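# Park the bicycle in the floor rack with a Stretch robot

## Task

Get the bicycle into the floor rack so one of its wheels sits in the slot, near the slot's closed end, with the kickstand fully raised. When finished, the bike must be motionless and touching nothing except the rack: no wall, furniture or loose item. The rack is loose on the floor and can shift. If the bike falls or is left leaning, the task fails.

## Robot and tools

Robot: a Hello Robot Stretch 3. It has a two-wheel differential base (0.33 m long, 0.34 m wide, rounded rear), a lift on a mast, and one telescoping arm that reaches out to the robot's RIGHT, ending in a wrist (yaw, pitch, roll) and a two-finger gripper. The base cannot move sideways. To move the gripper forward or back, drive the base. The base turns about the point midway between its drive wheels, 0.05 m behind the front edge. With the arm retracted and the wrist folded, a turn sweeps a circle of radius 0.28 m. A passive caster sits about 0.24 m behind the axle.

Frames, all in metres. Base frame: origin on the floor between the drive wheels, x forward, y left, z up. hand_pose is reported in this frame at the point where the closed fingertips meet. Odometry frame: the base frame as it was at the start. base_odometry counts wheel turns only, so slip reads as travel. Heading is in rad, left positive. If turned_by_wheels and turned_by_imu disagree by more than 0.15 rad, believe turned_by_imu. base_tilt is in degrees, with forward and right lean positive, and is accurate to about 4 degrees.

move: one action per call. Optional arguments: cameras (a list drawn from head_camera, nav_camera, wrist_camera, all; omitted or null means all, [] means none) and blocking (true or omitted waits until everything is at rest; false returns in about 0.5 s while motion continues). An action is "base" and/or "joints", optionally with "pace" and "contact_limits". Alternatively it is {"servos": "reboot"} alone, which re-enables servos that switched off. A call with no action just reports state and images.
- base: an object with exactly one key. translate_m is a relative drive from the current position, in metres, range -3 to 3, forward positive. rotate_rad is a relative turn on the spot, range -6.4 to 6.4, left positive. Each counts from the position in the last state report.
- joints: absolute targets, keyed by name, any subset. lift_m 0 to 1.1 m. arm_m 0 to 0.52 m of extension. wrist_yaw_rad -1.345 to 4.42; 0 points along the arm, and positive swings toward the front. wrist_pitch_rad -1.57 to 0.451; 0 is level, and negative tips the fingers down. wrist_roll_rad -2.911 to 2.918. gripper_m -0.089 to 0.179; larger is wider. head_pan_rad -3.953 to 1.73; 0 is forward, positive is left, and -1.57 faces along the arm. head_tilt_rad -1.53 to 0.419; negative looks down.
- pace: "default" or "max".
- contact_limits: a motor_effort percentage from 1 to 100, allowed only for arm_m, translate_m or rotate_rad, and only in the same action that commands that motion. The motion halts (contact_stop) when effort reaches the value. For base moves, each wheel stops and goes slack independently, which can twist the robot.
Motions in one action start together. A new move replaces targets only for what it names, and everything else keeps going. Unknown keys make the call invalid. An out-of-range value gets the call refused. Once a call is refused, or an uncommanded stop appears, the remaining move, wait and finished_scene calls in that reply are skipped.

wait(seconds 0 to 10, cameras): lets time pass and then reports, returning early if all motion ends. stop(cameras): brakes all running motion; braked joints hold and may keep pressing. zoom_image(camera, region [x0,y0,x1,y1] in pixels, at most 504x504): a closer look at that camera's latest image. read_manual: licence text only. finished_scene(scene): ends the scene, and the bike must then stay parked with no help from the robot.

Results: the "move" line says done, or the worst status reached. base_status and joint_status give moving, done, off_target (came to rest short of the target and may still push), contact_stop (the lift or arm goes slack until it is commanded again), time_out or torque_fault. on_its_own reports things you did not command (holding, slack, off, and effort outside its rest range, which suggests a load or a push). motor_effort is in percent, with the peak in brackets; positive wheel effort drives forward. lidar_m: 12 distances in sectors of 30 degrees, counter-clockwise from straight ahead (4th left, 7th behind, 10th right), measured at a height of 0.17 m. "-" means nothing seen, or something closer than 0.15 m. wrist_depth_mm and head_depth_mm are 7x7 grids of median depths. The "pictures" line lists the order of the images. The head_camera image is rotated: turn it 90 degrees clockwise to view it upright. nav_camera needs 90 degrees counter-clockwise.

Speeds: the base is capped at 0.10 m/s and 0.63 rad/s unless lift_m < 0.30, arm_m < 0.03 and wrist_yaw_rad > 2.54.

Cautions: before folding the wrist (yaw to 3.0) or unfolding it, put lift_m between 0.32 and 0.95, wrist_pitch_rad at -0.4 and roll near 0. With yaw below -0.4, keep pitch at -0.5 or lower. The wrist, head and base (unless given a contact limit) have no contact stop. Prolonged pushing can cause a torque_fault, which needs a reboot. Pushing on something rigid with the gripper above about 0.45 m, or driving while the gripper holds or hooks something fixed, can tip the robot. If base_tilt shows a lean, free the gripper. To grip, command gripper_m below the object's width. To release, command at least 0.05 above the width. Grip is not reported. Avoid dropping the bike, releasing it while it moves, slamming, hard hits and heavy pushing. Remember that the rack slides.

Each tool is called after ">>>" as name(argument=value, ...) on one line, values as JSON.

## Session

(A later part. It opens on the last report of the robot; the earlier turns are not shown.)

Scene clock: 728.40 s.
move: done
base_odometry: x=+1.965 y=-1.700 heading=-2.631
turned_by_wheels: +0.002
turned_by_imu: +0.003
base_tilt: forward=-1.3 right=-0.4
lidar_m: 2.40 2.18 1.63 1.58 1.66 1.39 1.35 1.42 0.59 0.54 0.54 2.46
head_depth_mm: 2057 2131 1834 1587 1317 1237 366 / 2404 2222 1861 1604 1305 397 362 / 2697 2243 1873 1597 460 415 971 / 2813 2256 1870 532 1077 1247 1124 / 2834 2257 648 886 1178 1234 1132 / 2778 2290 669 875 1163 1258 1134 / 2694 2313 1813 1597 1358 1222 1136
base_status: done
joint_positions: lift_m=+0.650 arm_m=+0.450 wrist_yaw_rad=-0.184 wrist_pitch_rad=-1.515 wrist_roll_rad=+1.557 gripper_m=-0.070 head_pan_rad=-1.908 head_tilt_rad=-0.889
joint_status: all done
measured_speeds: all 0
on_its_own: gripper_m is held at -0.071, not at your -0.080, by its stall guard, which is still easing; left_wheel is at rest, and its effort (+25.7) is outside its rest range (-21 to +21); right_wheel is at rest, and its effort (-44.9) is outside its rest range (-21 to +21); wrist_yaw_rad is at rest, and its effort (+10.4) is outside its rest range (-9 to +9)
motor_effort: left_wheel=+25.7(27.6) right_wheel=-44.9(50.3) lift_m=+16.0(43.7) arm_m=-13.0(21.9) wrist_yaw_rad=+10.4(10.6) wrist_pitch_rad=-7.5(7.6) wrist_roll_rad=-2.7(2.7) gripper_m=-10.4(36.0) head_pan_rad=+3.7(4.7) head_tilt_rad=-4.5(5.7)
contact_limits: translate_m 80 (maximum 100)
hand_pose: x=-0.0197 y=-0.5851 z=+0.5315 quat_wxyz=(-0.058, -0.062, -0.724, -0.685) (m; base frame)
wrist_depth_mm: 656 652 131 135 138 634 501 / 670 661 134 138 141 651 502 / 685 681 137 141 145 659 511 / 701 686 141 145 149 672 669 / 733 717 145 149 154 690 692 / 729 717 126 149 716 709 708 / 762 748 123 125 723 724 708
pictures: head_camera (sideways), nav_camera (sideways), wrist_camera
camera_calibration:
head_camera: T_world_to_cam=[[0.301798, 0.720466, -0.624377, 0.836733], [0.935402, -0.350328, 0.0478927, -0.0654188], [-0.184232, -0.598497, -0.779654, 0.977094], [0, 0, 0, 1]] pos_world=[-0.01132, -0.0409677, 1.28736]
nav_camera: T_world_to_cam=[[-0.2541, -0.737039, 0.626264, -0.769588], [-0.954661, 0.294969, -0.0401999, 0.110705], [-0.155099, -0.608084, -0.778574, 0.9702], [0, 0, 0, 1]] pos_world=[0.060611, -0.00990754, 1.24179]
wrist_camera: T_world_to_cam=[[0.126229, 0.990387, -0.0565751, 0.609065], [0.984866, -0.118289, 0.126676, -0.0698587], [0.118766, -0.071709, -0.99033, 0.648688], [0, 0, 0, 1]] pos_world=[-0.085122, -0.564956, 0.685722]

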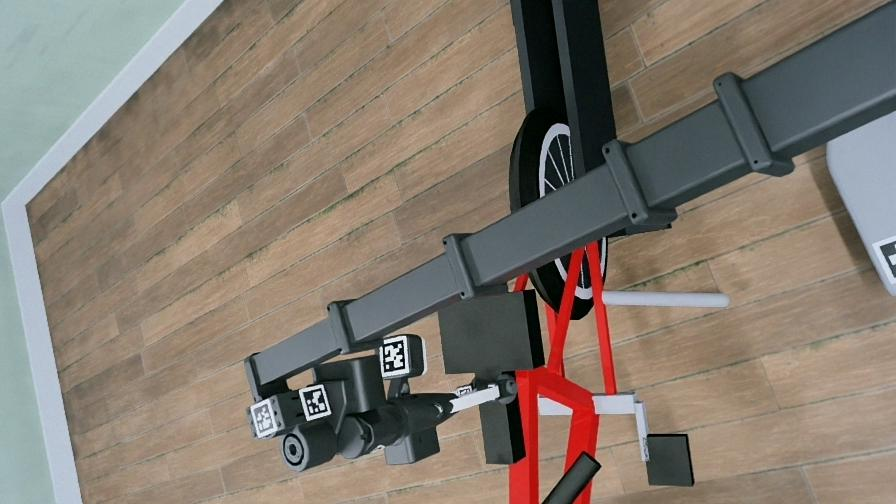

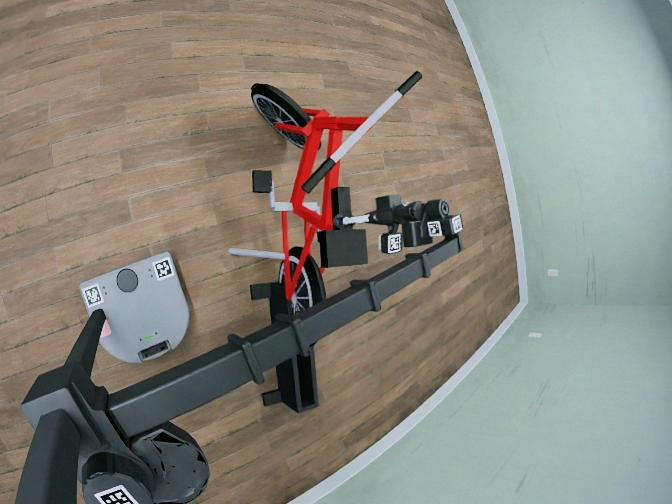

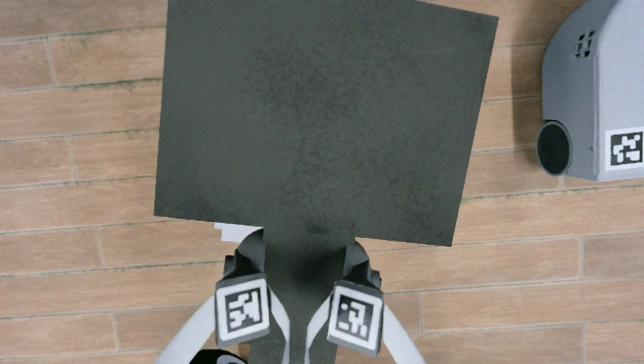

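>>> move(base={"translate_m": -0.15}, contact_limits={"translate_m": 80})

>>> zoom_image(camera="head_camera", region=[350, 0, 796, 400])

Scene clock: 734.37 s.
move: done
base_odometry: x=+2.095 y=-1.627 heading=-2.630
turned_by_wheels: +0.002
turned_by_imu: +0.002
base_tilt: forward=-1.3 right=-0.4
lidar_m: 2.55 2.18 1.64 1.59 1.65 1.24 1.20 1.26 0.57 0.54 0.59 2.61
head_depth_mm: 1852 1992 1847 1589 1301 1239 366 / 2179 2169 1867 1593 1252 398 362 / 2558 2245 1871 1607 460 415 973 / 2823 2257 1889 532 1067 1248 1125 / 2843 2253 663 885 1176 1236 1127 / 2762 2290 668 887 1345 1262 1136 / 2705 2287 1815 966 1373 1244 1137
base_status: done
joint_positions: lift_m=+0.650 arm_m=+0.450 wrist_yaw_rad=-0.186 wrist_pitch_rad=-1.464 wrist_roll_rad=+1.580 gripper_m=-0.067 head_pan_rad=-1.908 head_tilt_rad=-0.889
joint_status: not commanded
measured_speeds: all 0
on_its_own: gripper_m is held at -0.068, not at your -0.080, by its stall guard, which is not easing now; left_wheel is at rest, and its effort (+23.4) is outside its rest range (-21 to +21); right_wheel is at rest, and its effort (-41.1) is outside its rest range (-21 to +21); wrist_yaw_rad is at rest, and its effort (+11.3) is outside its rest range (-9 to +9); wrist_pitch_rad is at rest, and its effort (-17.0) is outside its rest range (-8 to +12)
motor_effort: left_wheel=+23.4(34.1) right_wheel=-41.1(67.8) lift_m=+17.7(18.0) arm_m=-14.1(20.8) wrist_yaw_rad=+11.3(13.0) wrist_pitch_rad=-17.0(17.1) wrist_roll_rad=-10.4(10.5) gripper_m=-22.1(23.2) head_pan_rad=+3.9(4.6) head_tilt_rad=-5.1(5.9)
contact_limits: translate_m 80 (maximum 100)
hand_pose: x=-0.0221 y=-0.5979 z=+0.5313 quat_wxyz=(-0.066, -0.073, -0.740, -0.665) (m; base frame)
wrist_depth_mm: 691 673 132 133 136 622 545 / 704 698 135 137 138 141 545 / 720 708 139 140 143 639 562 / 735 720 143 145 147 658 647 / 755 741 147 149 151 677 656 / 767 745 126 151 709 692 675 / 805 776 128 129 720 698 698
pictures: head_camera (sideways), nav_camera (sideways), wrist_camera
camera_calibration:
head_camera: T_world_to_cam=[[0.301798, 0.720466, -0.624377, 0.836733], [0.935402, -0.350328, 0.0478927, -0.0654188], [-0.184232, -0.598497, -0.779654, 0.977094], [0, 0, 0, 1]] pos_world=[-0.01132, -0.0409677, 1.28736]
nav_camera: T_world_to_cam=[[-0.2541, -0.737039, 0.626264, -0.769588], [-0.954661, 0.294969, -0.0401999, 0.110705], [-0.155099, -0.608084, -0.778574, 0.9702], [0, 0, 0, 1]] pos_world=[0.060611, -0.00990754, 1.24179]
wrist_camera: T_world_to_cam=[[0.151218, 0.982614, -0.107715, 0.645204], [0.982504, -0.137421, 0.125706, -0.0799572], [0.108718, -0.124839, -0.986203, 0.613684], [0, 0, 0, 1]] pos_world=[-0.0857268, -0.568363, 0.684766]

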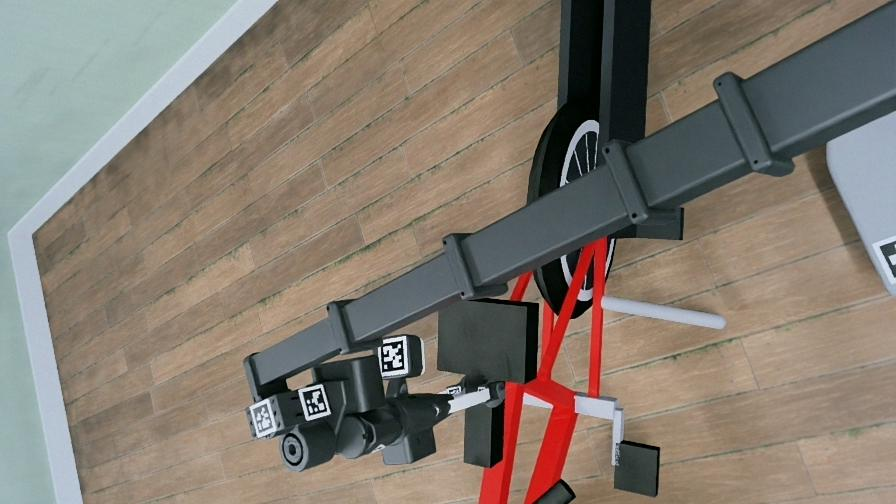

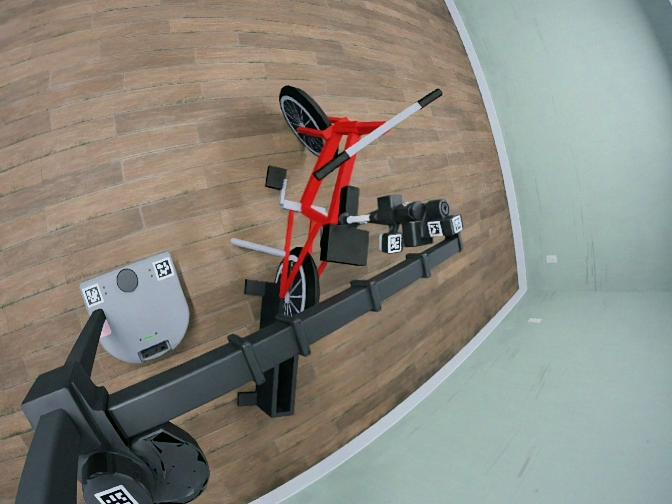

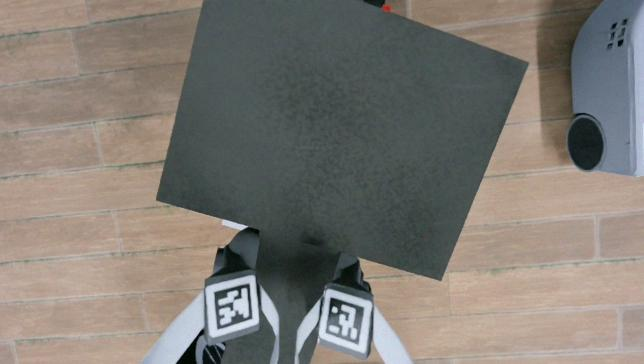

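Scaled by 1.130 from the camera's 896x504 image, which has a finer 1280x720 frame.

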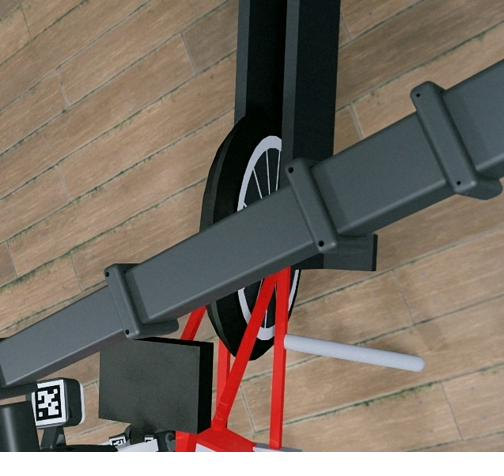

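>>> move(joints={"gripper_m": 0.12}, cameras=[])

>>> move(joints={"lift_m": 0.88, "wrist_pitch_rad": -1.57}, cameras=[])

>>> move(base={"rotate_rad": -0.25}, joints={"wrist_yaw_rad": 0.0, "wrist_roll_rad": 0.0, "head_pan_rad": -1.5, "head_tilt_rad": -0.9})

Scene clock: 751.13 s.
move: done
base_odometry: x=+2.095 y=-1.627 heading=-2.630
turned_by_wheels: +0.000
turned_by_imu: +0.000
base_tilt: forward=-1.3 right=-0.4
lidar_m: 2.54 2.18 1.64 1.59 1.65 1.24 1.20 1.26 0.57 0.54 0.59 2.63
head_depth_mm: 1842 2006 1834 1582 1284 1236 366 / 2165 2165 1850 1592 1238 398 362 / 2547 2237 1869 1602 460 415 973 / 2812 2270 1876 532 1066 1250 1124 / 2834 2271 665 887 1210 1232 1128 / 2758 2271 669 851 1342 1260 1132 / 2717 2305 1819 1536 1348 1245 1137
base_status: not commanded
joint_positions: lift_m=+0.650 arm_m=+0.450 wrist_yaw_rad=-0.183 wrist_pitch_rad=-1.432 wrist_roll_rad=+1.580 gripper_m=+0.120 head_pan_rad=-1.908 head_tilt_rad=-0.889
joint_status: all done
measured_speeds: all 0
on_its_own: right_wheel is at rest, and its effort (-29.9) is outside its rest range (-21 to +21); wrist_pitch_rad is at rest, and its effort (-22.6) is outside its rest range (-8 to +12)
motor_effort: left_wheel=+19.2(33.2) right_wheel=-29.9(54.1) lift_m=+19.5(19.8) arm_m=-1.3(7.1) wrist_yaw_rad=+7.9(14.4) wrist_pitch_rad=-22.6(25.6) wrist_roll_rad=-10.3(13.8) gripper_m=+12.2(95.0) head_pan_rad=+3.8(4.7) head_tilt_rad=-5.0(5.9)
contact_limits: translate_m 80 (maximum 100)
hand_pose: x=-0.0236 y=-0.6059 z=+0.5316 quat_wxyz=(-0.063, -0.072, -0.751, -0.654) (m; base frame)
wrist_depth_mm: 702 685 131 132 132 134 595 / 723 712 135 135 136 137 573 / 743 723 139 139 140 141 593 / 755 733 143 143 144 634 627 / 773 758 733 148 148 662 655 / 794 123 742 152 144 682 653 / 107 119 156 158 125 692 668
pictures: none
No camera images: "cameras" was empty.

Scene clock: 754.07 s.
move: done
base_odometry: x=+2.095 y=-1.627 heading=-2.631
turned_by_wheels: -0.001
turned_by_imu: -0.002
base_tilt: forward=-1.4 right=-0.5
lidar_m: 2.55 2.18 1.63 1.59 1.65 1.24 1.20 1.26 0.58 0.54 0.59 2.61
head_depth_mm: 1839 2006 1848 1656 - - 1113 / 2161 2178 1919 - - 1242 1119 / 2556 2235 - - 1195 1252 1123 / 2824 321 299 1610 1139 1255 1128 / 2722 345 1841 926 1208 1232 1133 / 451 583 1893 977 1243 1260 1132 / 488 538 1768 1637 1166 1243 1133
base_status: not commanded
joint_positions: lift_m=+0.880 arm_m=+0.450 wrist_yaw_rad=-0.176 wrist_pitch_rad=-1.547 wrist_roll_rad=+1.556 gripper_m=+0.120 head_pan_rad=-1.908 head_tilt_rad=-0.890
joint_status: all done
joint sent to its limit — wrist_pitch_rad, lower limit.
measured_speeds: all 0
motor_effort: left_wheel=+1.8(19.7) right_wheel=-1.4(30.0) lift_m=+35.5(42.9) arm_m=+6.6(6.6) wrist_yaw_rad=+2.2(10.0) wrist_pitch_rad=-1.6(23.6) wrist_roll_rad=-2.2(10.2) gripper_m=-0.4(12.7) head_pan_rad=+3.5(4.4) head_tilt_rad=-4.7(5.6)
contact_limits: translate_m 80 (maximum 100)
hand_pose: x=-0.0184 y=-0.5770 z=+0.7620 quat_wxyz=(-0.056, -0.058, -0.713, -0.697) (m; base frame)
wrist_depth_mm: 847 862 861 712 864 860 770 / 865 873 864 367 889 735 728 / 893 893 679 371 902 759 742 / 902 923 923 384 916 911 926 / 937 940 930 929 924 927 934 / 951 124 945 943 929 954 967 / 107 119 960 972 972 117 -
pictures: none
No camera images: "cameras" was empty.

Scene clock: 755.50 s.
move: done
base_odometry: x=+2.095 y=-1.627 heading=-2.881
turned_by_wheels: -0.250
turned_by_imu: -0.245
base_tilt: forward=-1.4 right=-0.5
lidar_m: 2.55 2.55 1.80 1.59 1.59 1.36 1.20 1.21 0.58 0.54 0.59 0.90
head_depth_mm: 397 327 1732 1580 1390 1221 1114 / 489 2174 1854 1591 1157 1241 1113 / 499 561 1826 1607 1126 1247 1126 / 2731 2185 1835 940 1188 1235 1124 / 2749 2270 1886 1518 1342 1254 1130 / 2720 2274 1893 1563 1343 1260 1135 / 2715 2292 1906 1090 1402 1259 1134
base_status: done
joint_positions: lift_m=+0.880 arm_m=+0.450 wrist_yaw_rad=-0.002 wrist_pitch_rad=-1.549 wrist_roll_rad=+0.006 gripper_m=+0.120 head_pan_rad=-1.508 head_tilt_rad=-0.890
joint_status: all done
measured_speeds: all 0
motor_effort: left_wheel=+3.1(9.2) right_wheel=-3.6(8.8) lift_m=+36.5(36.5) arm_m=+10.1(10.1) wrist_yaw_rad=+2.6(4.0) wrist_pitch_rad=-1.1(1.8) wrist_roll_rad=-2.2(3.3) gripper_m=+0.1(0.9) head_pan_rad=+3.8(8.1) head_tilt_rad=-4.8(6.2)
hand_pose: x=-0.0216 y=-0.5765 z=+0.7620 quat_wxyz=(+0.503, +0.492, -0.507, -0.497) (m; base frame)
wrist_depth_mm: 858 863 846 870 880 861 872 / 549 885 874 893 891 893 882 / 897 613 365 700 900 909 919 / 900 897 373 569 680 913 938 / 930 928 388 925 927 944 954 / - 123 948 961 945 949 971 / 107 119 956 813 879 117 991
pictures: head_camera (sideways), nav_camera (sideways), wrist_camera
camera_calibration:
head_camera: T_world_to_cam=[[-0.00247173, 0.781513, -0.623884, 0.837947], [0.997996, 0.0413787, 0.0478794, -0.0657833], [0.0632338, -0.622515, -0.780049, 0.976098], [0, 0, 0, 1]] pos_world=[0.00600013, -0.0445083, 1.28734]
nav_camera: T_world_to_cam=[[0.0528594, -0.778214, 0.625771, -0.770818], [-0.994187, -0.0998734, -0.0402236, 0.110977], [0.0938005, -0.620007, -0.778969, 0.969195], [0, 0, 0, 1]] pos_world=[0.0601659, 0.0121303, 1.24179]
wrist_camera: T_world_to_cam=[[-0.999391, -0.0348807, -0.000349583, -0.0443422], [-0.0347089, 0.993371, 0.10959, 0.535721], [-0.00347531, 0.109536, -0.993977, 0.982414], [0, 0, 0, 1]] pos_world=[-0.0223067, -0.641326, 0.917771]

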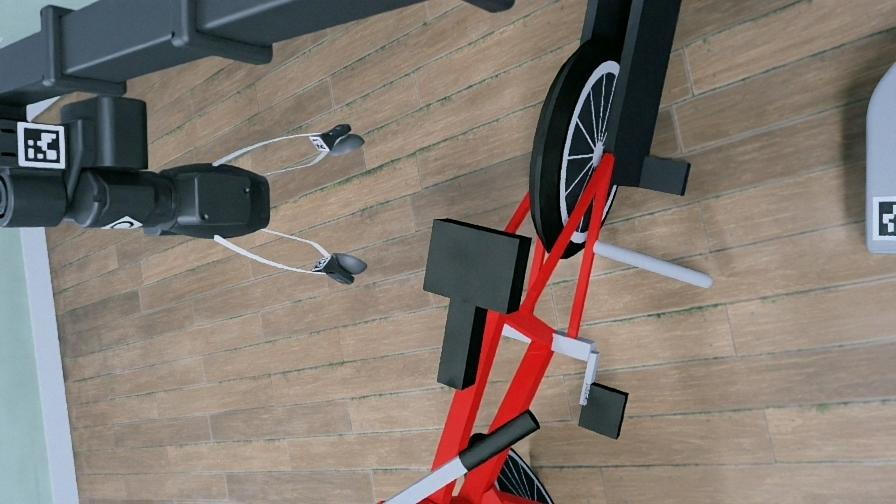

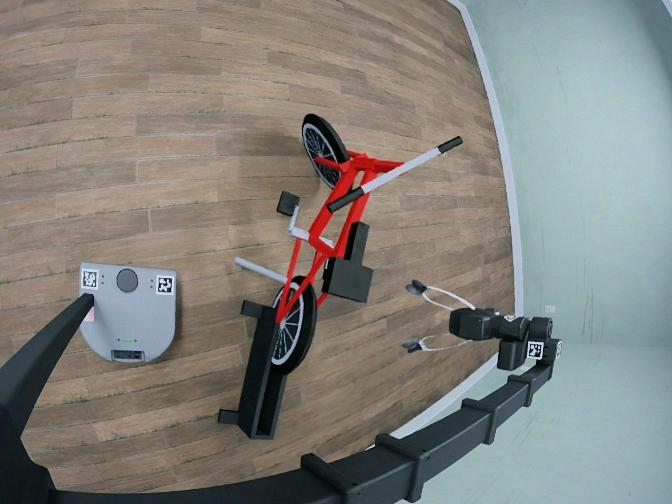

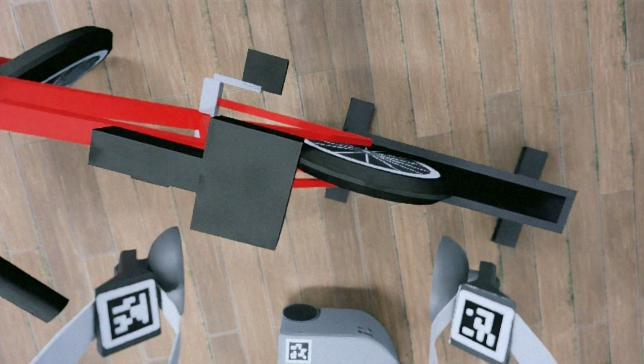

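>>> move(base={"rotate_rad": -0.74}, joints={"arm_m": 0.2, "lift_m": 0.9}, cameras=[])

>>> move(base={"translate_m": 0.2}, cameras=[])

>>> move(base={"rotate_rad": 0.5}, joints={"head_pan_rad": -1.6, "head_tilt_rad": -0.85})

Scene clock: 782.50 s.
move: done
base_odometry: x=+2.095 y=-1.627 heading=+2.662
turned_by_wheels: -0.740
turned_by_imu: -0.726
base_tilt: forward=-1.4 right=-0.4
lidar_m: 0.63 2.58 2.54 2.06 1.61 1.59 1.57 1.22 1.20 0.60 0.58 0.54
head_depth_mm: 1115 312 339 1586 1394 1234 1115 / 1166 312 336 1566 1354 1243 1120 / 1293 325 342 383 1349 1250 1123 / 1388 1618 1809 1553 1309 1248 1126 / 1502 1778 1883 1618 1214 1255 1129 / 1632 1959 1891 1626 1132 1220 1133 / 1783 2107 1909 1631 1427 1132 1119
base_status: done
joint_positions: lift_m=+0.900 arm_m=+0.200 wrist_yaw_rad=-0.001 wrist_pitch_rad=-1.550 wrist_roll_rad=+0.004 gripper_m=+0.120 head_pan_rad=-1.508 head_tilt_rad=-0.890
joint_status: all done
measured_speeds: all 0
motor_effort: left_wheel=+2.7(10.3) right_wheel=-4.1(8.7) lift_m=+32.4(39.5) arm_m=-14.2(21.6) wrist_yaw_rad=+1.0(3.2) wrist_pitch_rad=-1.1(1.4) wrist_roll_rad=-1.6(2.3) gripper_m=+0.2(1.0) head_pan_rad=+3.9(4.8) head_tilt_rad=-4.1(5.3)
hand_pose: x=-0.0216 y=-0.3262 z=+0.7820 quat_wxyz=(+0.504, +0.493, -0.506, -0.496) (m; base frame)
wrist_depth_mm: 871 860 728 902 891 878 889 / 672 659 884 915 907 898 906 / 725 906 912 910 920 921 928 / 912 911 929 932 951 949 944 / 931 935 941 805 948 963 956 / 953 123 966 807 818 971 - / 107 120 - 823 839 117 -
pictures: none
No camera images: "cameras" was empty.

Scene clock: 785.63 s.
move: done
base_odometry: x=+1.918 y=-1.534 heading=+2.662
turned_by_wheels: +0.000
turned_by_imu: +0.001
base_tilt: forward=-1.4 right=-0.4
lidar_m: 0.66 2.47 2.43 2.28 1.78 1.75 1.71 1.34 1.32 0.50 0.42 0.41
head_depth_mm: 1222 312 339 1591 1362 1240 1117 / 1283 312 336 1566 1321 1243 1119 / 1419 325 342 383 1293 1247 1126 / 1521 1784 1881 1548 1048 1229 1122 / 1656 1944 1890 1619 1406 1197 1117 / 1793 2106 1884 1617 817 1199 1129 / 1954 2202 1906 1638 1403 1017 1121
base_status: done
joint_positions: lift_m=+0.900 arm_m=+0.200 wrist_yaw_rad=-0.001 wrist_pitch_rad=-1.550 wrist_roll_rad=+0.004 gripper_m=+0.120 head_pan_rad=-1.508 head_tilt_rad=-0.890
joint_status: not commanded
measured_speeds: all 0
motor_effort: left_wheel=+2.4(9.2) right_wheel=+0.0(4.3) lift_m=+28.8(32.7) arm_m=-14.3(16.0) wrist_yaw_rad=+1.2(2.1) wrist_pitch_rad=-0.8(1.3) wrist_roll_rad=-1.6(1.9) gripper_m=+0.1(0.9) head_pan_rad=+3.7(4.6) head_tilt_rad=-4.5(5.5)
hand_pose: x=-0.0216 y=-0.3262 z=+0.7820 quat_wxyz=(+0.504, +0.493, -0.506, -0.496) (m; base frame)
wrist_depth_mm: 864 888 871 733 890 889 898 / 375 564 621 910 906 906 914 / 386 393 913 926 930 939 938 / 922 908 928 931 935 953 954 / 943 952 947 800 940 968 961 / 942 123 960 802 797 990 - / 107 120 - 825 835 118 -
pictures: none
No camera images: "cameras" was empty.

Scene clock: 787.53 s.
move: done
base_odometry: x=+1.918 y=-1.534 heading=-3.121
turned_by_wheels: +0.500
turned_by_imu: +0.491
base_tilt: forward=-1.3 right=-0.4
lidar_m: 2.48 2.43 2.33 1.78 1.76 1.75 1.34 1.32 0.50 0.42 0.41 0.66
head_depth_mm: 1634 317 - 1602 1419 1211 1123 / 1840 325 341 1645 1401 1200 1126 / 2072 315 341 465 1408 1201 1130 / 2461 340 348 393 828 1201 1119 / 2863 2415 1965 1665 857 1232 1137 / 2799 2426 1992 1673 1457 1087 1125 / 2675 2435 1995 1690 1460 1237 1142
base_status: done
joint_positions: lift_m=+0.900 arm_m=+0.200 wrist_yaw_rad=-0.001 wrist_pitch_rad=-1.550 wrist_roll_rad=+0.004 gripper_m=+0.120 head_pan_rad=-1.592 head_tilt_rad=-0.853
joint_status: all done
measured_speeds: all 0
motor_effort: left_wheel=-4.2(8.3) right_wheel=+4.5(7.8) lift_m=+26.0(28.7) arm_m=-14.5(14.9) wrist_yaw_rad=+0.0(2.7) wrist_pitch_rad=-1.0(1.3) wrist_roll_rad=-1.6(1.8) gripper_m=+0.3(1.7) head_pan_rad=-3.3(5.9) head_tilt_rad=+1.5(4.9)
hand_pose: x=-0.0216 y=-0.3262 z=+0.7820 quat_wxyz=(+0.504, +0.493, -0.506, -0.496) (m; base frame)
wrist_depth_mm: 869 880 703 671 885 887 893 / - 899 385 383 757 894 899 / 918 903 909 819 929 943 935 / 928 911 920 934 945 945 941 / 949 939 931 807 959 949 962 / 958 123 951 811 815 982 - / 107 120 - 818 831 117 -
pictures: head_camera (sideways), nav_camera (sideways), wrist_camera
camera_calibration:
head_camera: T_world_to_cam=[[0.0623364, 0.755475, -0.652205, 0.874453], [0.998001, -0.0403713, 0.0486232, -0.066754], [0.0104032, -0.653933, -0.756481, 0.945775], [0, 0, 0, 1]] pos_world=[0.00227111, -0.0448494, 1.28903]
nav_camera: T_world_to_cam=[[-0.0118478, -0.756327, 0.654086, -0.807317], [-0.999086, -0.0179154, -0.0388128, 0.109172], [0.0410734, -0.653948, -0.755424, 0.9389], [0, 0, 0, 1]] pos_world=[0.0609435, 0.00535171, 1.24156]
wrist_camera: T_world_to_cam=[[-0.99928, -0.0379345, -0.00036819, -0.0366055], [-0.0377409, 0.993102, 0.111011, 0.283564], [-0.0038455, 0.110945, -0.993819, 0.975229], [0, 0, 0, 1]] pos_world=[-0.022127, -0.391193, 0.937709]

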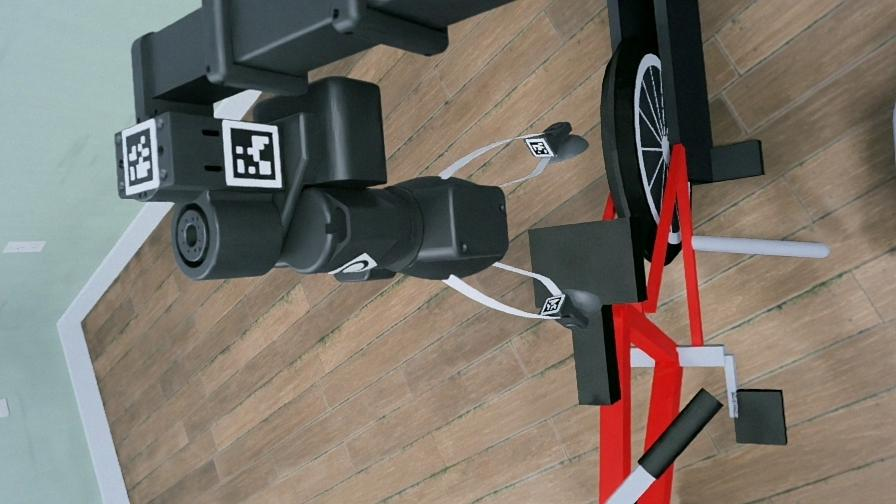

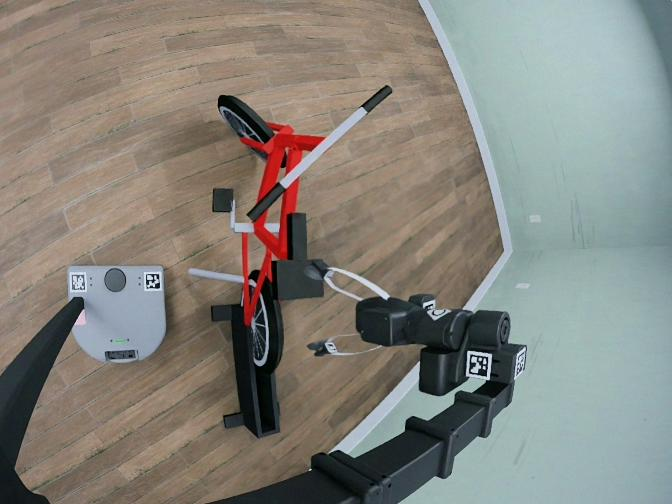

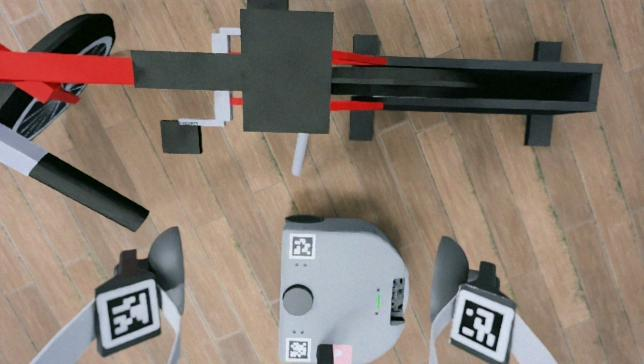

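>>> move(base={"translate_m": 0.43}, joints={"arm_m": 0.32, "wrist_yaw_rad": 1.03, "gripper_m": 0.12, "lift_m": 0.9, "head_pan_rad": -1.9})

Scene clock: 812.50 s.
move: done
base_odometry: x=+1.488 y=-1.543 heading=-3.121
turned_by_wheels: +0.000
turned_by_imu: +0.001
base_tilt: forward=-1.3 right=-0.5
lidar_m: 2.08 2.05 2.17 1.98 1.95 2.06 1.74 0.60 0.36 0.44 0.38 2.69
head_depth_mm: 1684 1900 1934 - - 1198 1122 / 1812 2059 2039 - - 1238 1127 / 1968 2218 - 1626 1103 1217 1133 / 2149 321 1826 1654 1030 1251 1136 / 2222 346 1916 1633 871 1234 1136 / 415 433 477 703 1413 960 1123 / 405 418 1847 1646 1459 1283 1114
base_status: done
joint_positions: lift_m=+0.900 arm_m=+0.320 wrist_yaw_rad=+1.027 wrist_pitch_rad=-1.550 wrist_roll_rad=+0.004 gripper_m=+0.120 head_pan_rad=-1.892 head_tilt_rad=-0.853
joint_status: all done
measured_speeds: all 0
motor_effort: left_wheel=-0.9(4.1) right_wheel=+3.6(7.9) lift_m=+16.6(26.8) arm_m=+15.2(21.4) wrist_yaw_rad=+2.1(5.0) wrist_pitch_rad=-1.1(1.3) wrist_roll_rad=-1.7(1.9) gripper_m=-0.1(1.0) head_pan_rad=-3.1(6.9) head_tilt_rad=+1.2(1.9)
hand_pose: x=-0.0377 y=-0.4554 z=+0.7820 quat_wxyz=(+0.683, +0.679, -0.198, -0.185) (m; base frame)
wrist_depth_mm: 858 879 875 862 172 890 899 / 901 889 877 890 898 924 915 / 903 927 915 517 924 922 928 / 918 937 926 388 932 938 941 / 936 789 916 313 745 954 972 / 957 123 806 291 142 982 977 / 107 119 - - - 117 -
pictures: head_camera (sideways), nav_camera (sideways), wrist_camera
camera_calibration:
head_camera: T_world_to_cam=[[0.282735, 0.703217, -0.65234, 0.873284], [0.941517, -0.333437, 0.0486266, -0.0664139], [-0.183319, -0.627938, -0.756365, 0.946805], [0, 0, 0, 1]] pos_world=[-0.0108102, -0.0417178, 1.28904]
nav_camera: T_world_to_cam=[[-0.234752, -0.718949, 0.65422, -0.806132], [-0.959775, 0.278075, -0.0388058, 0.108923], [-0.154023, -0.637014, -0.755308, 0.93994], [0, 0, 0, 1]] pos_world=[0.0600728, -0.0111018, 1.24156]
wrist_camera: T_world_to_cam=[[-0.483323, -0.875442, -0.00037818, -0.419514], [-0.870026, 0.480285, 0.111267, 0.146236], [-0.0972257, 0.0541067, -0.993791, 0.960082], [0, 0, 0, 1]] pos_world=[0.0178133, -0.489442, 0.937691]

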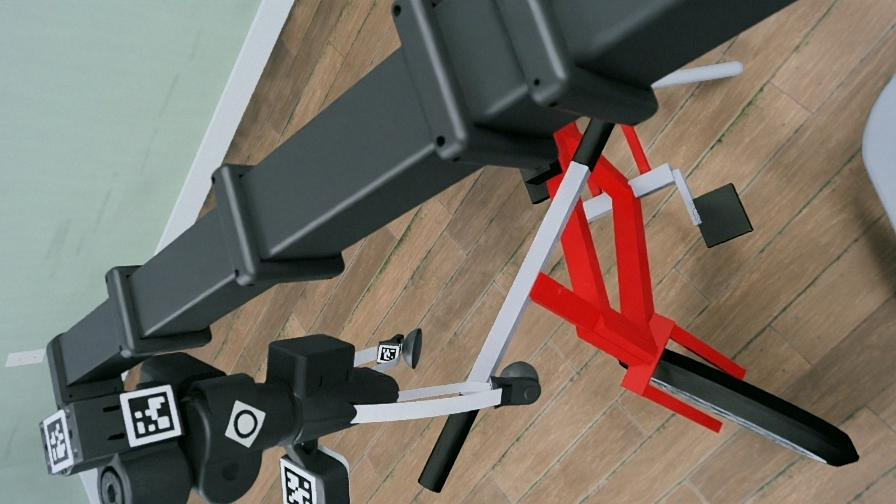

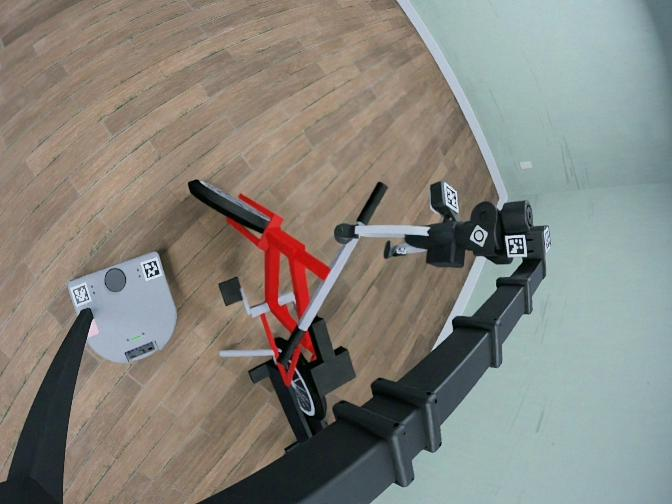

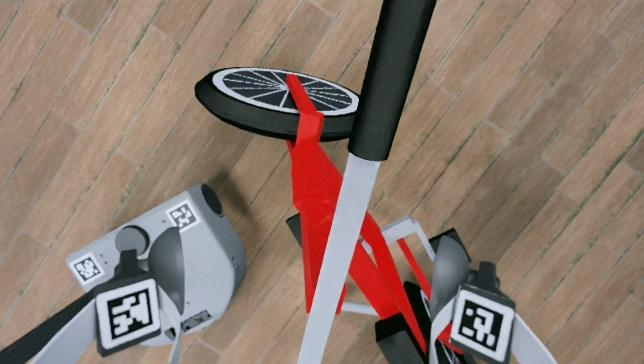

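>>> move(base={"translate_m": -0.08}, joints={"arm_m": 0.28, "lift_m": 0.85})

Scene clock: 827.40 s.
move: done
base_odometry: x=+1.568 y=-1.542 heading=-3.121
turned_by_wheels: +0.000
turned_by_imu: +0.000
base_tilt: forward=-1.3 right=-0.5
lidar_m: 2.16 2.12 2.25 1.94 1.92 2.02 1.67 0.68 0.35 0.34 0.43 2.78
head_depth_mm: 1618 1821 1920 1640 - - 1108 / 1744 1966 1938 1711 - 1216 1127 / 1890 2155 1936 287 919 1241 1128 / 2059 2267 339 1590 1152 1116 1136 / 2265 425 485 1572 1364 1229 1137 / 2505 402 442 535 799 974 1144 / 2782 2438 530 688 1452 1239 1093
base_status: done
joint_positions: lift_m=+0.850 arm_m=+0.280 wrist_yaw_rad=+1.028 wrist_pitch_rad=-1.550 wrist_roll_rad=+0.004 gripper_m=+0.120 head_pan_rad=-1.892 head_tilt_rad=-0.853
joint_status: all done
measured_speeds: all 0
motor_effort: left_wheel=-3.1(8.3) right_wheel=-0.4(4.3) lift_m=+17.7(19.9) arm_m=-15.8(21.6) wrist_yaw_rad=+1.3(3.3) wrist_pitch_rad=-0.8(1.2) wrist_roll_rad=-1.4(1.9) gripper_m=+0.0(1.0) head_pan_rad=-3.6(4.1) head_tilt_rad=+1.5(1.8)
hand_pose: x=-0.0377 y=-0.4154 z=+0.7320 quat_wxyz=(+0.683, +0.679, -0.198, -0.184) (m; base frame)
wrist_depth_mm: 830 828 829 570 841 842 843 / 851 849 850 175 858 862 863 / 855 865 870 187 869 882 889 / 866 874 866 202 887 890 894 / 879 732 772 224 676 910 925 / 901 124 759 921 143 921 949 / 107 119 940 945 950 117 957
pictures: head_camera (sideways), nav_camera (sideways), wrist_camera
camera_calibration:
head_camera: T_world_to_cam=[[0.282749, 0.703197, -0.652355, 0.873304], [0.941509, -0.333461, 0.048627, -0.0664143], [-0.18334, -0.627948, -0.756352, 0.946788], [0, 0, 0, 1]] pos_world=[-0.0108114, -0.0417176, 1.28904]
nav_camera: T_world_to_cam=[[-0.234767, -0.71893, 0.654236, -0.806152], [-0.959768, 0.278099, -0.038805, 0.108922], [-0.154044, -0.637025, -0.755295, 0.939922], [0, 0, 0, 1]] pos_world=[0.0600721, -0.0111044, 1.24156]
wrist_camera: T_world_to_cam=[[-0.482928, -0.87566, -0.000378179, -0.384598], [-0.870243, 0.479893, 0.111266, 0.132417], [-0.09725, 0.0540628, -0.993791, 0.908207], [0, 0, 0, 1]] pos_world=[0.0178244, -0.449424, 0.887688]

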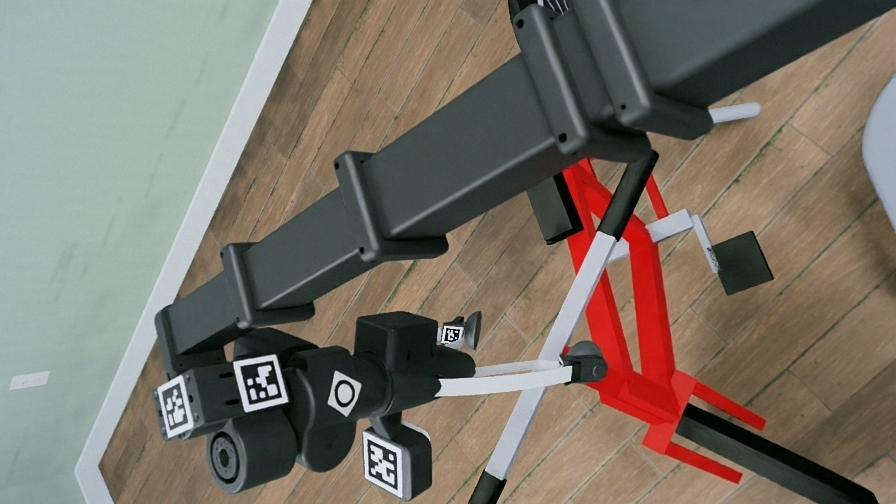

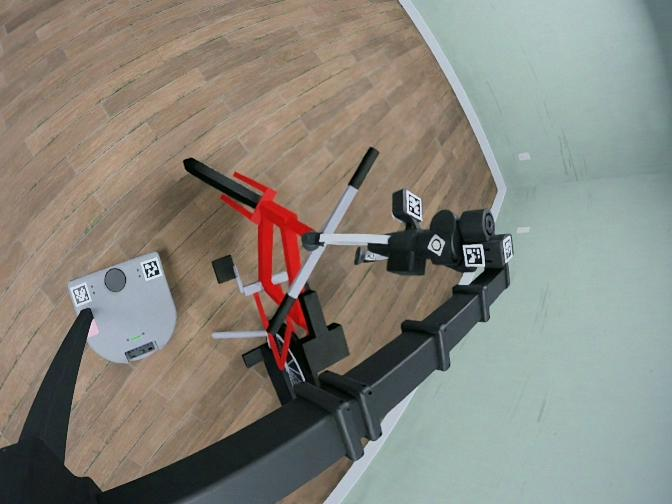

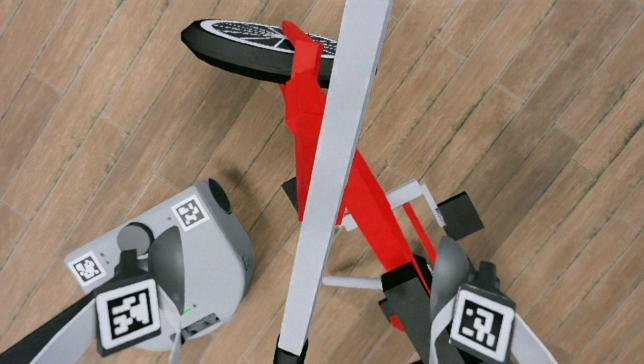

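>>> move(base={"translate_m": 0.045}, joints={"arm_m": 0.307, "wrist_yaw_rad": 0.87}, cameras=[])

>>> move(joints={"lift_m": 0.825})

Scene clock: 840.13 s.
move: done
base_odometry: x=+1.523 y=-1.542 heading=-3.121
turned_by_wheels: +0.000
turned_by_imu: +0.000
base_tilt: forward=-1.3 right=-0.5
lidar_m: 2.11 2.08 2.21 1.96 1.94 2.04 1.71 0.68 0.35 0.35 0.40 2.74
head_depth_mm: 1670 1854 1921 1641 - - 1105 / 1790 2030 1929 1709 - 1219 1126 / 1930 2181 1944 288 909 1244 1132 / 2110 2306 338 1584 1149 1205 1137 / 2311 426 1824 1591 828 1250 1139 / 2585 429 463 557 1367 955 1137 / 2827 436 538 1606 1457 1284 1096
base_status: done
joint_positions: lift_m=+0.850 arm_m=+0.307 wrist_yaw_rad=+0.873 wrist_pitch_rad=-1.550 wrist_roll_rad=+0.004 gripper_m=+0.120 head_pan_rad=-1.892 head_tilt_rad=-0.853
joint_status: all done
measured_speeds: all 0
motor_effort: left_wheel=+0.2(4.3) right_wheel=+4.3(7.5) lift_m=+21.5(21.6) arm_m=+15.4(20.1) wrist_yaw_rad=-2.8(4.1) wrist_pitch_rad=-0.8(1.3) wrist_roll_rad=-1.5(1.8) gripper_m=+0.1(1.0) head_pan_rad=-3.1(4.1) head_tilt_rad=+1.3(1.9)
hand_pose: x=-0.0360 y=-0.4400 z=+0.7320 quat_wxyz=(+0.667, +0.661, -0.250, -0.237) (m; base frame)
wrist_depth_mm: 818 828 838 140 852 846 833 / 836 841 674 154 871 859 865 / 868 866 866 169 876 879 881 / 867 870 867 182 892 904 896 / 887 884 810 199 689 914 932 / 908 124 764 231 407 927 940 / 107 119 833 923 938 117 950
pictures: none
No camera images: "cameras" was empty.

Scene clock: 841.13 s.
move: done
base_odometry: x=+1.523 y=-1.542 heading=-3.121
turned_by_wheels: +0.000
turned_by_imu: +0.000
base_tilt: forward=-1.3 right=-0.5
lidar_m: 2.11 2.08 2.20 1.96 1.93 2.04 1.71 0.68 0.35 0.35 0.41 2.74
head_depth_mm: 1662 1856 1933 1634 1071 - - / 1790 2038 1931 1645 - - 1123 / 1936 2180 1947 307 711 1244 1133 / 2099 2315 370 1548 1151 1208 1134 / 2333 472 506 1564 831 1247 1139 / 2558 454 472 567 1400 955 1141 / 2817 2432 1837 1580 1450 1285 1094
base_status: not commanded
joint_positions: lift_m=+0.825 arm_m=+0.307 wrist_yaw_rad=+0.873 wrist_pitch_rad=-1.550 wrist_roll_rad=+0.004 gripper_m=+0.120 head_pan_rad=-1.892 head_tilt_rad=-0.853
joint_status: all done
measured_speeds: all 0
motor_effort: left_wheel=-0.2(1.1) right_wheel=+4.2(4.6) lift_m=+16.9(19.8) arm_m=+14.5(15.9) wrist_yaw_rad=-1.8(3.8) wrist_pitch_rad=-1.1(1.3) wrist_roll_rad=-1.7(1.9) gripper_m=+0.0(1.2) head_pan_rad=-3.2(4.0) head_tilt_rad=+1.6(1.8)
hand_pose: x=-0.0360 y=-0.4400 z=+0.7070 quat_wxyz=(+0.667, +0.661, -0.250, -0.237) (m; base frame)
wrist_depth_mm: 798 793 815 123 813 820 822 / 818 828 633 131 827 840 849 / 846 847 836 140 841 856 852 / 847 841 856 153 878 863 873 / 868 865 818 171 657 891 893 / 866 123 730 203 374 895 908 / 107 119 750 220 907 117 919
pictures: head_camera (sideways), nav_camera (sideways), wrist_camera
camera_calibration:
head_camera: T_world_to_cam=[[0.282758, 0.703183, -0.652366, 0.873319], [0.941503, -0.333477, 0.0486273, -0.0664147], [-0.183355, -0.627955, -0.756342, 0.946776], [0, 0, 0, 1]] pos_world=[-0.0108121, -0.0417175, 1.28904]
nav_camera: T_world_to_cam=[[-0.234776, -0.718917, 0.654247, -0.806167], [-0.959763, 0.278116, -0.0388045, 0.108921], [-0.154059, -0.637033, -0.755285, 0.93991], [0, 0, 0, 1]] pos_world=[0.0600716, -0.0111062, 1.24156]
wrist_camera: T_world_to_cam=[[-0.612435, -0.790521, -0.000379986, -0.372543], [-0.785634, 0.608595, 0.111313, 0.208089], [-0.0877637, 0.0684702, -0.993785, 0.891539], [0, 0, 0, 1]] pos_world=[0.0135683, -0.482189, 0.862694]

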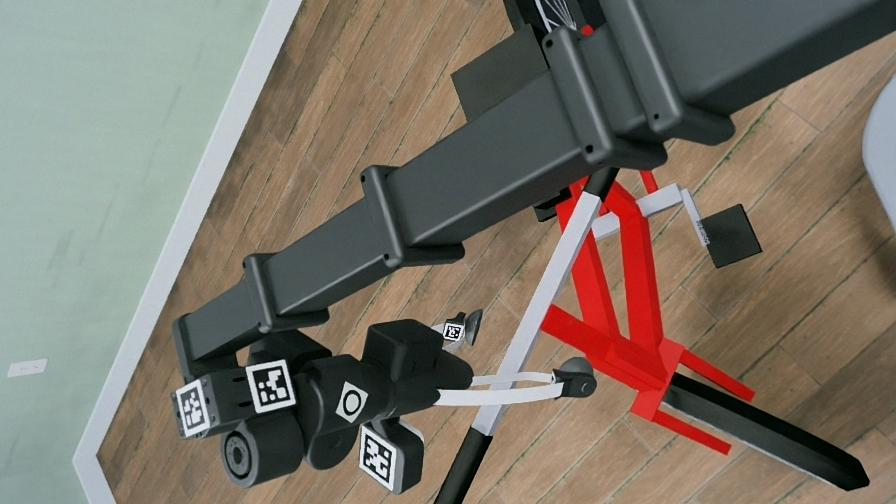

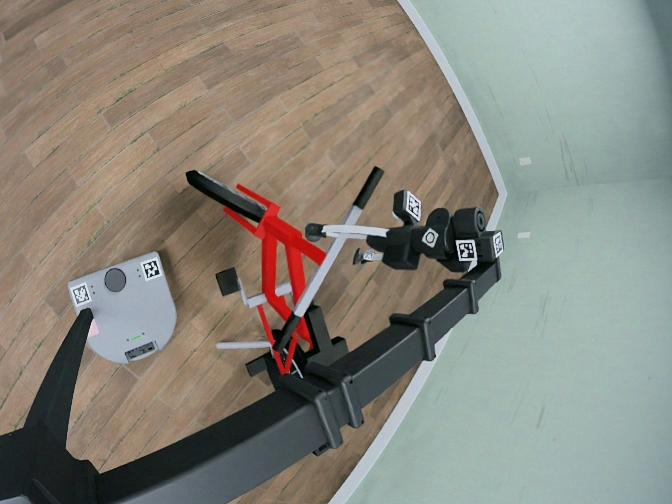

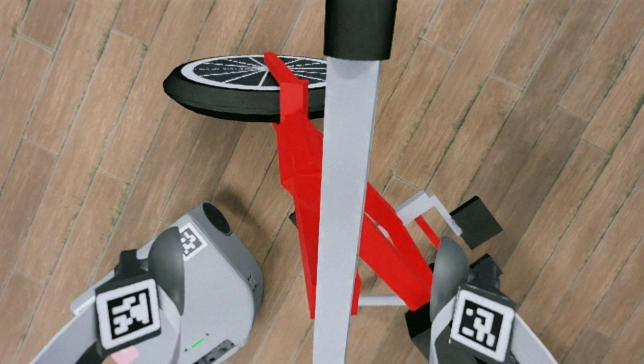

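>>> move(base={"translate_m": -0.025}, joints={"arm_m": 0.301}, cameras=[])

>>> move(joints={"lift_m": 0.803})

Scene clock: 850.87 s.
move: done
base_odometry: x=+1.548 y=-1.542 heading=-3.121
turned_by_wheels: +0.000
turned_by_imu: +0.000
base_tilt: forward=-1.4 right=-0.5
lidar_m: 2.13 2.10 2.23 1.96 1.93 2.03 1.69 0.68 0.35 0.34 0.42 2.77
head_depth_mm: 1627 1837 1914 1630 1072 - - / 1759 1993 1947 1642 - - 1125 / 1904 2179 1956 307 711 1244 1130 / 2083 2300 369 1559 1107 1206 1132 / 2270 2342 498 1565 844 1248 1136 / 2545 455 464 557 1366 953 1141 / 2778 2446 563 1570 1449 1262 1094
base_status: done
joint_positions: lift_m=+0.825 arm_m=+0.301 wrist_yaw_rad=+0.873 wrist_pitch_rad=-1.550 wrist_roll_rad=+0.004 gripper_m=+0.120 head_pan_rad=-1.892 head_tilt_rad=-0.853
joint_status: all done
measured_speeds: all 0
motor_effort: left_wheel=-4.1(8.1) right_wheel=-1.4(4.4) lift_m=+18.5(18.9) arm_m=-14.5(19.5) wrist_yaw_rad=-2.4(4.0) wrist_pitch_rad=-1.1(1.2) wrist_roll_rad=-1.8(2.0) gripper_m=-0.3(0.8) head_pan_rad=-3.4(4.2) head_tilt_rad=+1.8(1.8)
hand_pose: x=-0.0360 y=-0.4340 z=+0.7070 quat_wxyz=(+0.667, +0.661, -0.250, -0.237) (m; base frame)
wrist_depth_mm: 801 802 801 129 814 818 823 / 817 815 - 138 836 837 846 / 840 841 828 152 860 852 856 / 859 849 863 163 857 854 859 / 856 864 784 178 665 881 886 / 876 123 730 831 386 888 901 / 107 119 802 911 912 117 933
pictures: none
No camera images: "cameras" was empty.

Scene clock: 851.80 s.
move: done
base_odometry: x=+1.548 y=-1.542 heading=-3.121
turned_by_wheels: +0.000
turned_by_imu: +0.000
base_tilt: forward=-1.4 right=-0.4
lidar_m: 2.13 2.10 2.23 1.95 1.93 2.04 1.68 0.68 0.35 0.34 0.42 2.77
head_depth_mm: 1641 1844 1930 1630 1114 - - / 1767 1990 1938 1639 295 - 1112 / 1905 2172 1961 336 309 1222 1133 / 2093 2310 413 364 1105 1203 1133 / 2284 2424 495 1553 845 1251 1141 / 2534 2434 473 562 1370 955 1137 / 2777 2452 1834 1581 1459 1263 1097
base_status: not commanded
joint_positions: lift_m=+0.803 arm_m=+0.301 wrist_yaw_rad=+0.873 wrist_pitch_rad=-1.550 wrist_roll_rad=+0.004 gripper_m=+0.120 head_pan_rad=-1.892 head_tilt_rad=-0.853
joint_status: all done
measured_speeds: all 0
motor_effort: left_wheel=-4.4(4.4) right_wheel=-1.4(1.8) lift_m=+17.7(22.8) arm_m=-14.3(15.6) wrist_yaw_rad=-2.8(3.4) wrist_pitch_rad=-1.0(1.1) wrist_roll_rad=-1.6(1.8) gripper_m=+0.1(1.0) head_pan_rad=-3.2(4.0) head_tilt_rad=+1.6(1.8)
hand_pose: x=-0.0360 y=-0.4340 z=+0.6850 quat_wxyz=(+0.667, +0.661, -0.250, -0.237) (m; base frame)
wrist_depth_mm: 782 795 785 110 799 802 792 / 793 805 - 117 818 817 829 / 813 813 810 128 829 832 827 / 828 834 837 138 838 842 855 / 840 843 780 149 641 878 871 / 863 123 702 171 361 864 889 / 107 119 716 896 904 117 901
pictures: head_camera (sideways), nav_camera (sideways), wrist_camera
camera_calibration:
head_camera: T_world_to_cam=[[0.282759, 0.703182, -0.652367, 0.873319], [0.941503, -0.333477, 0.0486273, -0.0664147], [-0.183356, -0.627955, -0.756342, 0.946776], [0, 0, 0, 1]] pos_world=[-0.0108122, -0.0417175, 1.28904]
nav_camera: T_world_to_cam=[[-0.234777, -0.718916, 0.654247, -0.806167], [-0.959763, 0.278116, -0.0388045, 0.108921], [-0.15406, -0.637033, -0.755285, 0.93991], [0, 0, 0, 1]] pos_world=[0.0600716, -0.0111063, 1.24156]
wrist_camera: T_world_to_cam=[[-0.612488, -0.79048, -0.000379977, -0.367787], [-0.785593, 0.608648, 0.111312, 0.206909], [-0.087759, 0.068476, -0.993785, 0.869258], [0, 0, 0, 1]] pos_world=[0.0135663, -0.476187, 0.840685]

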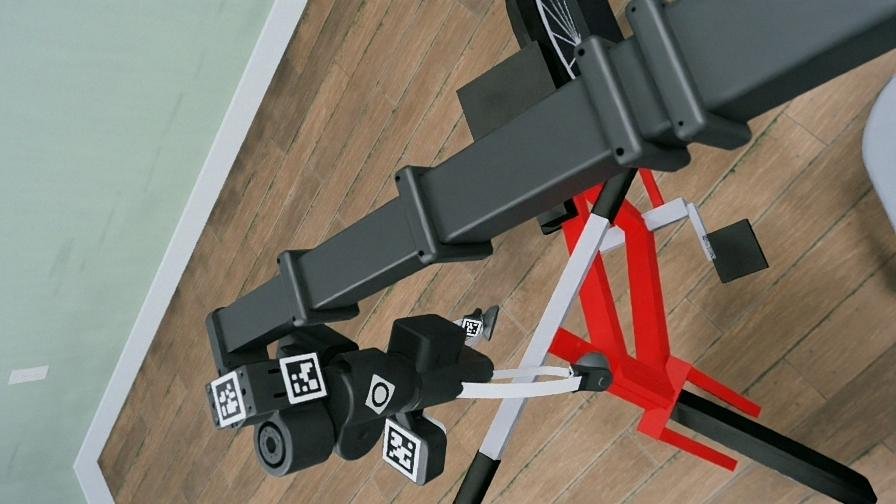

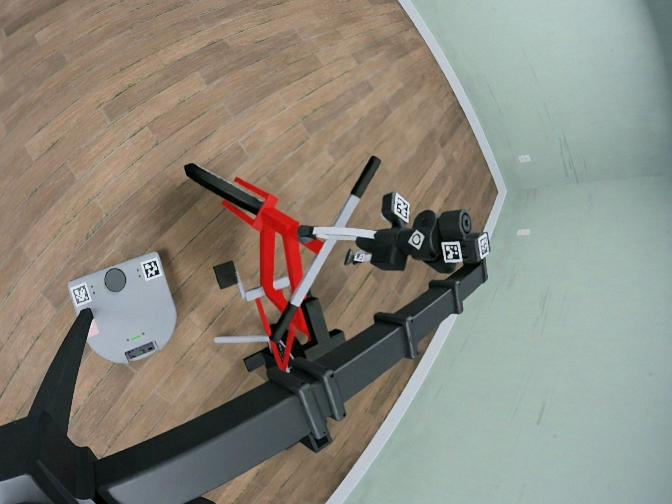

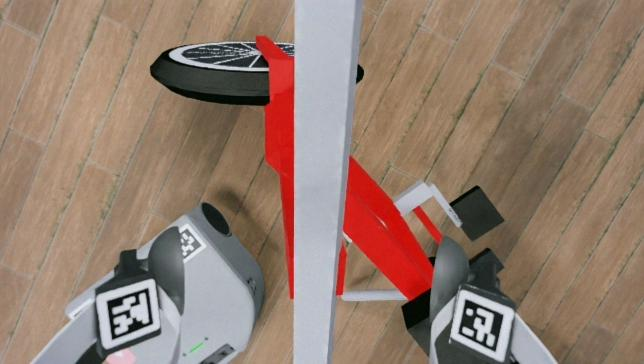

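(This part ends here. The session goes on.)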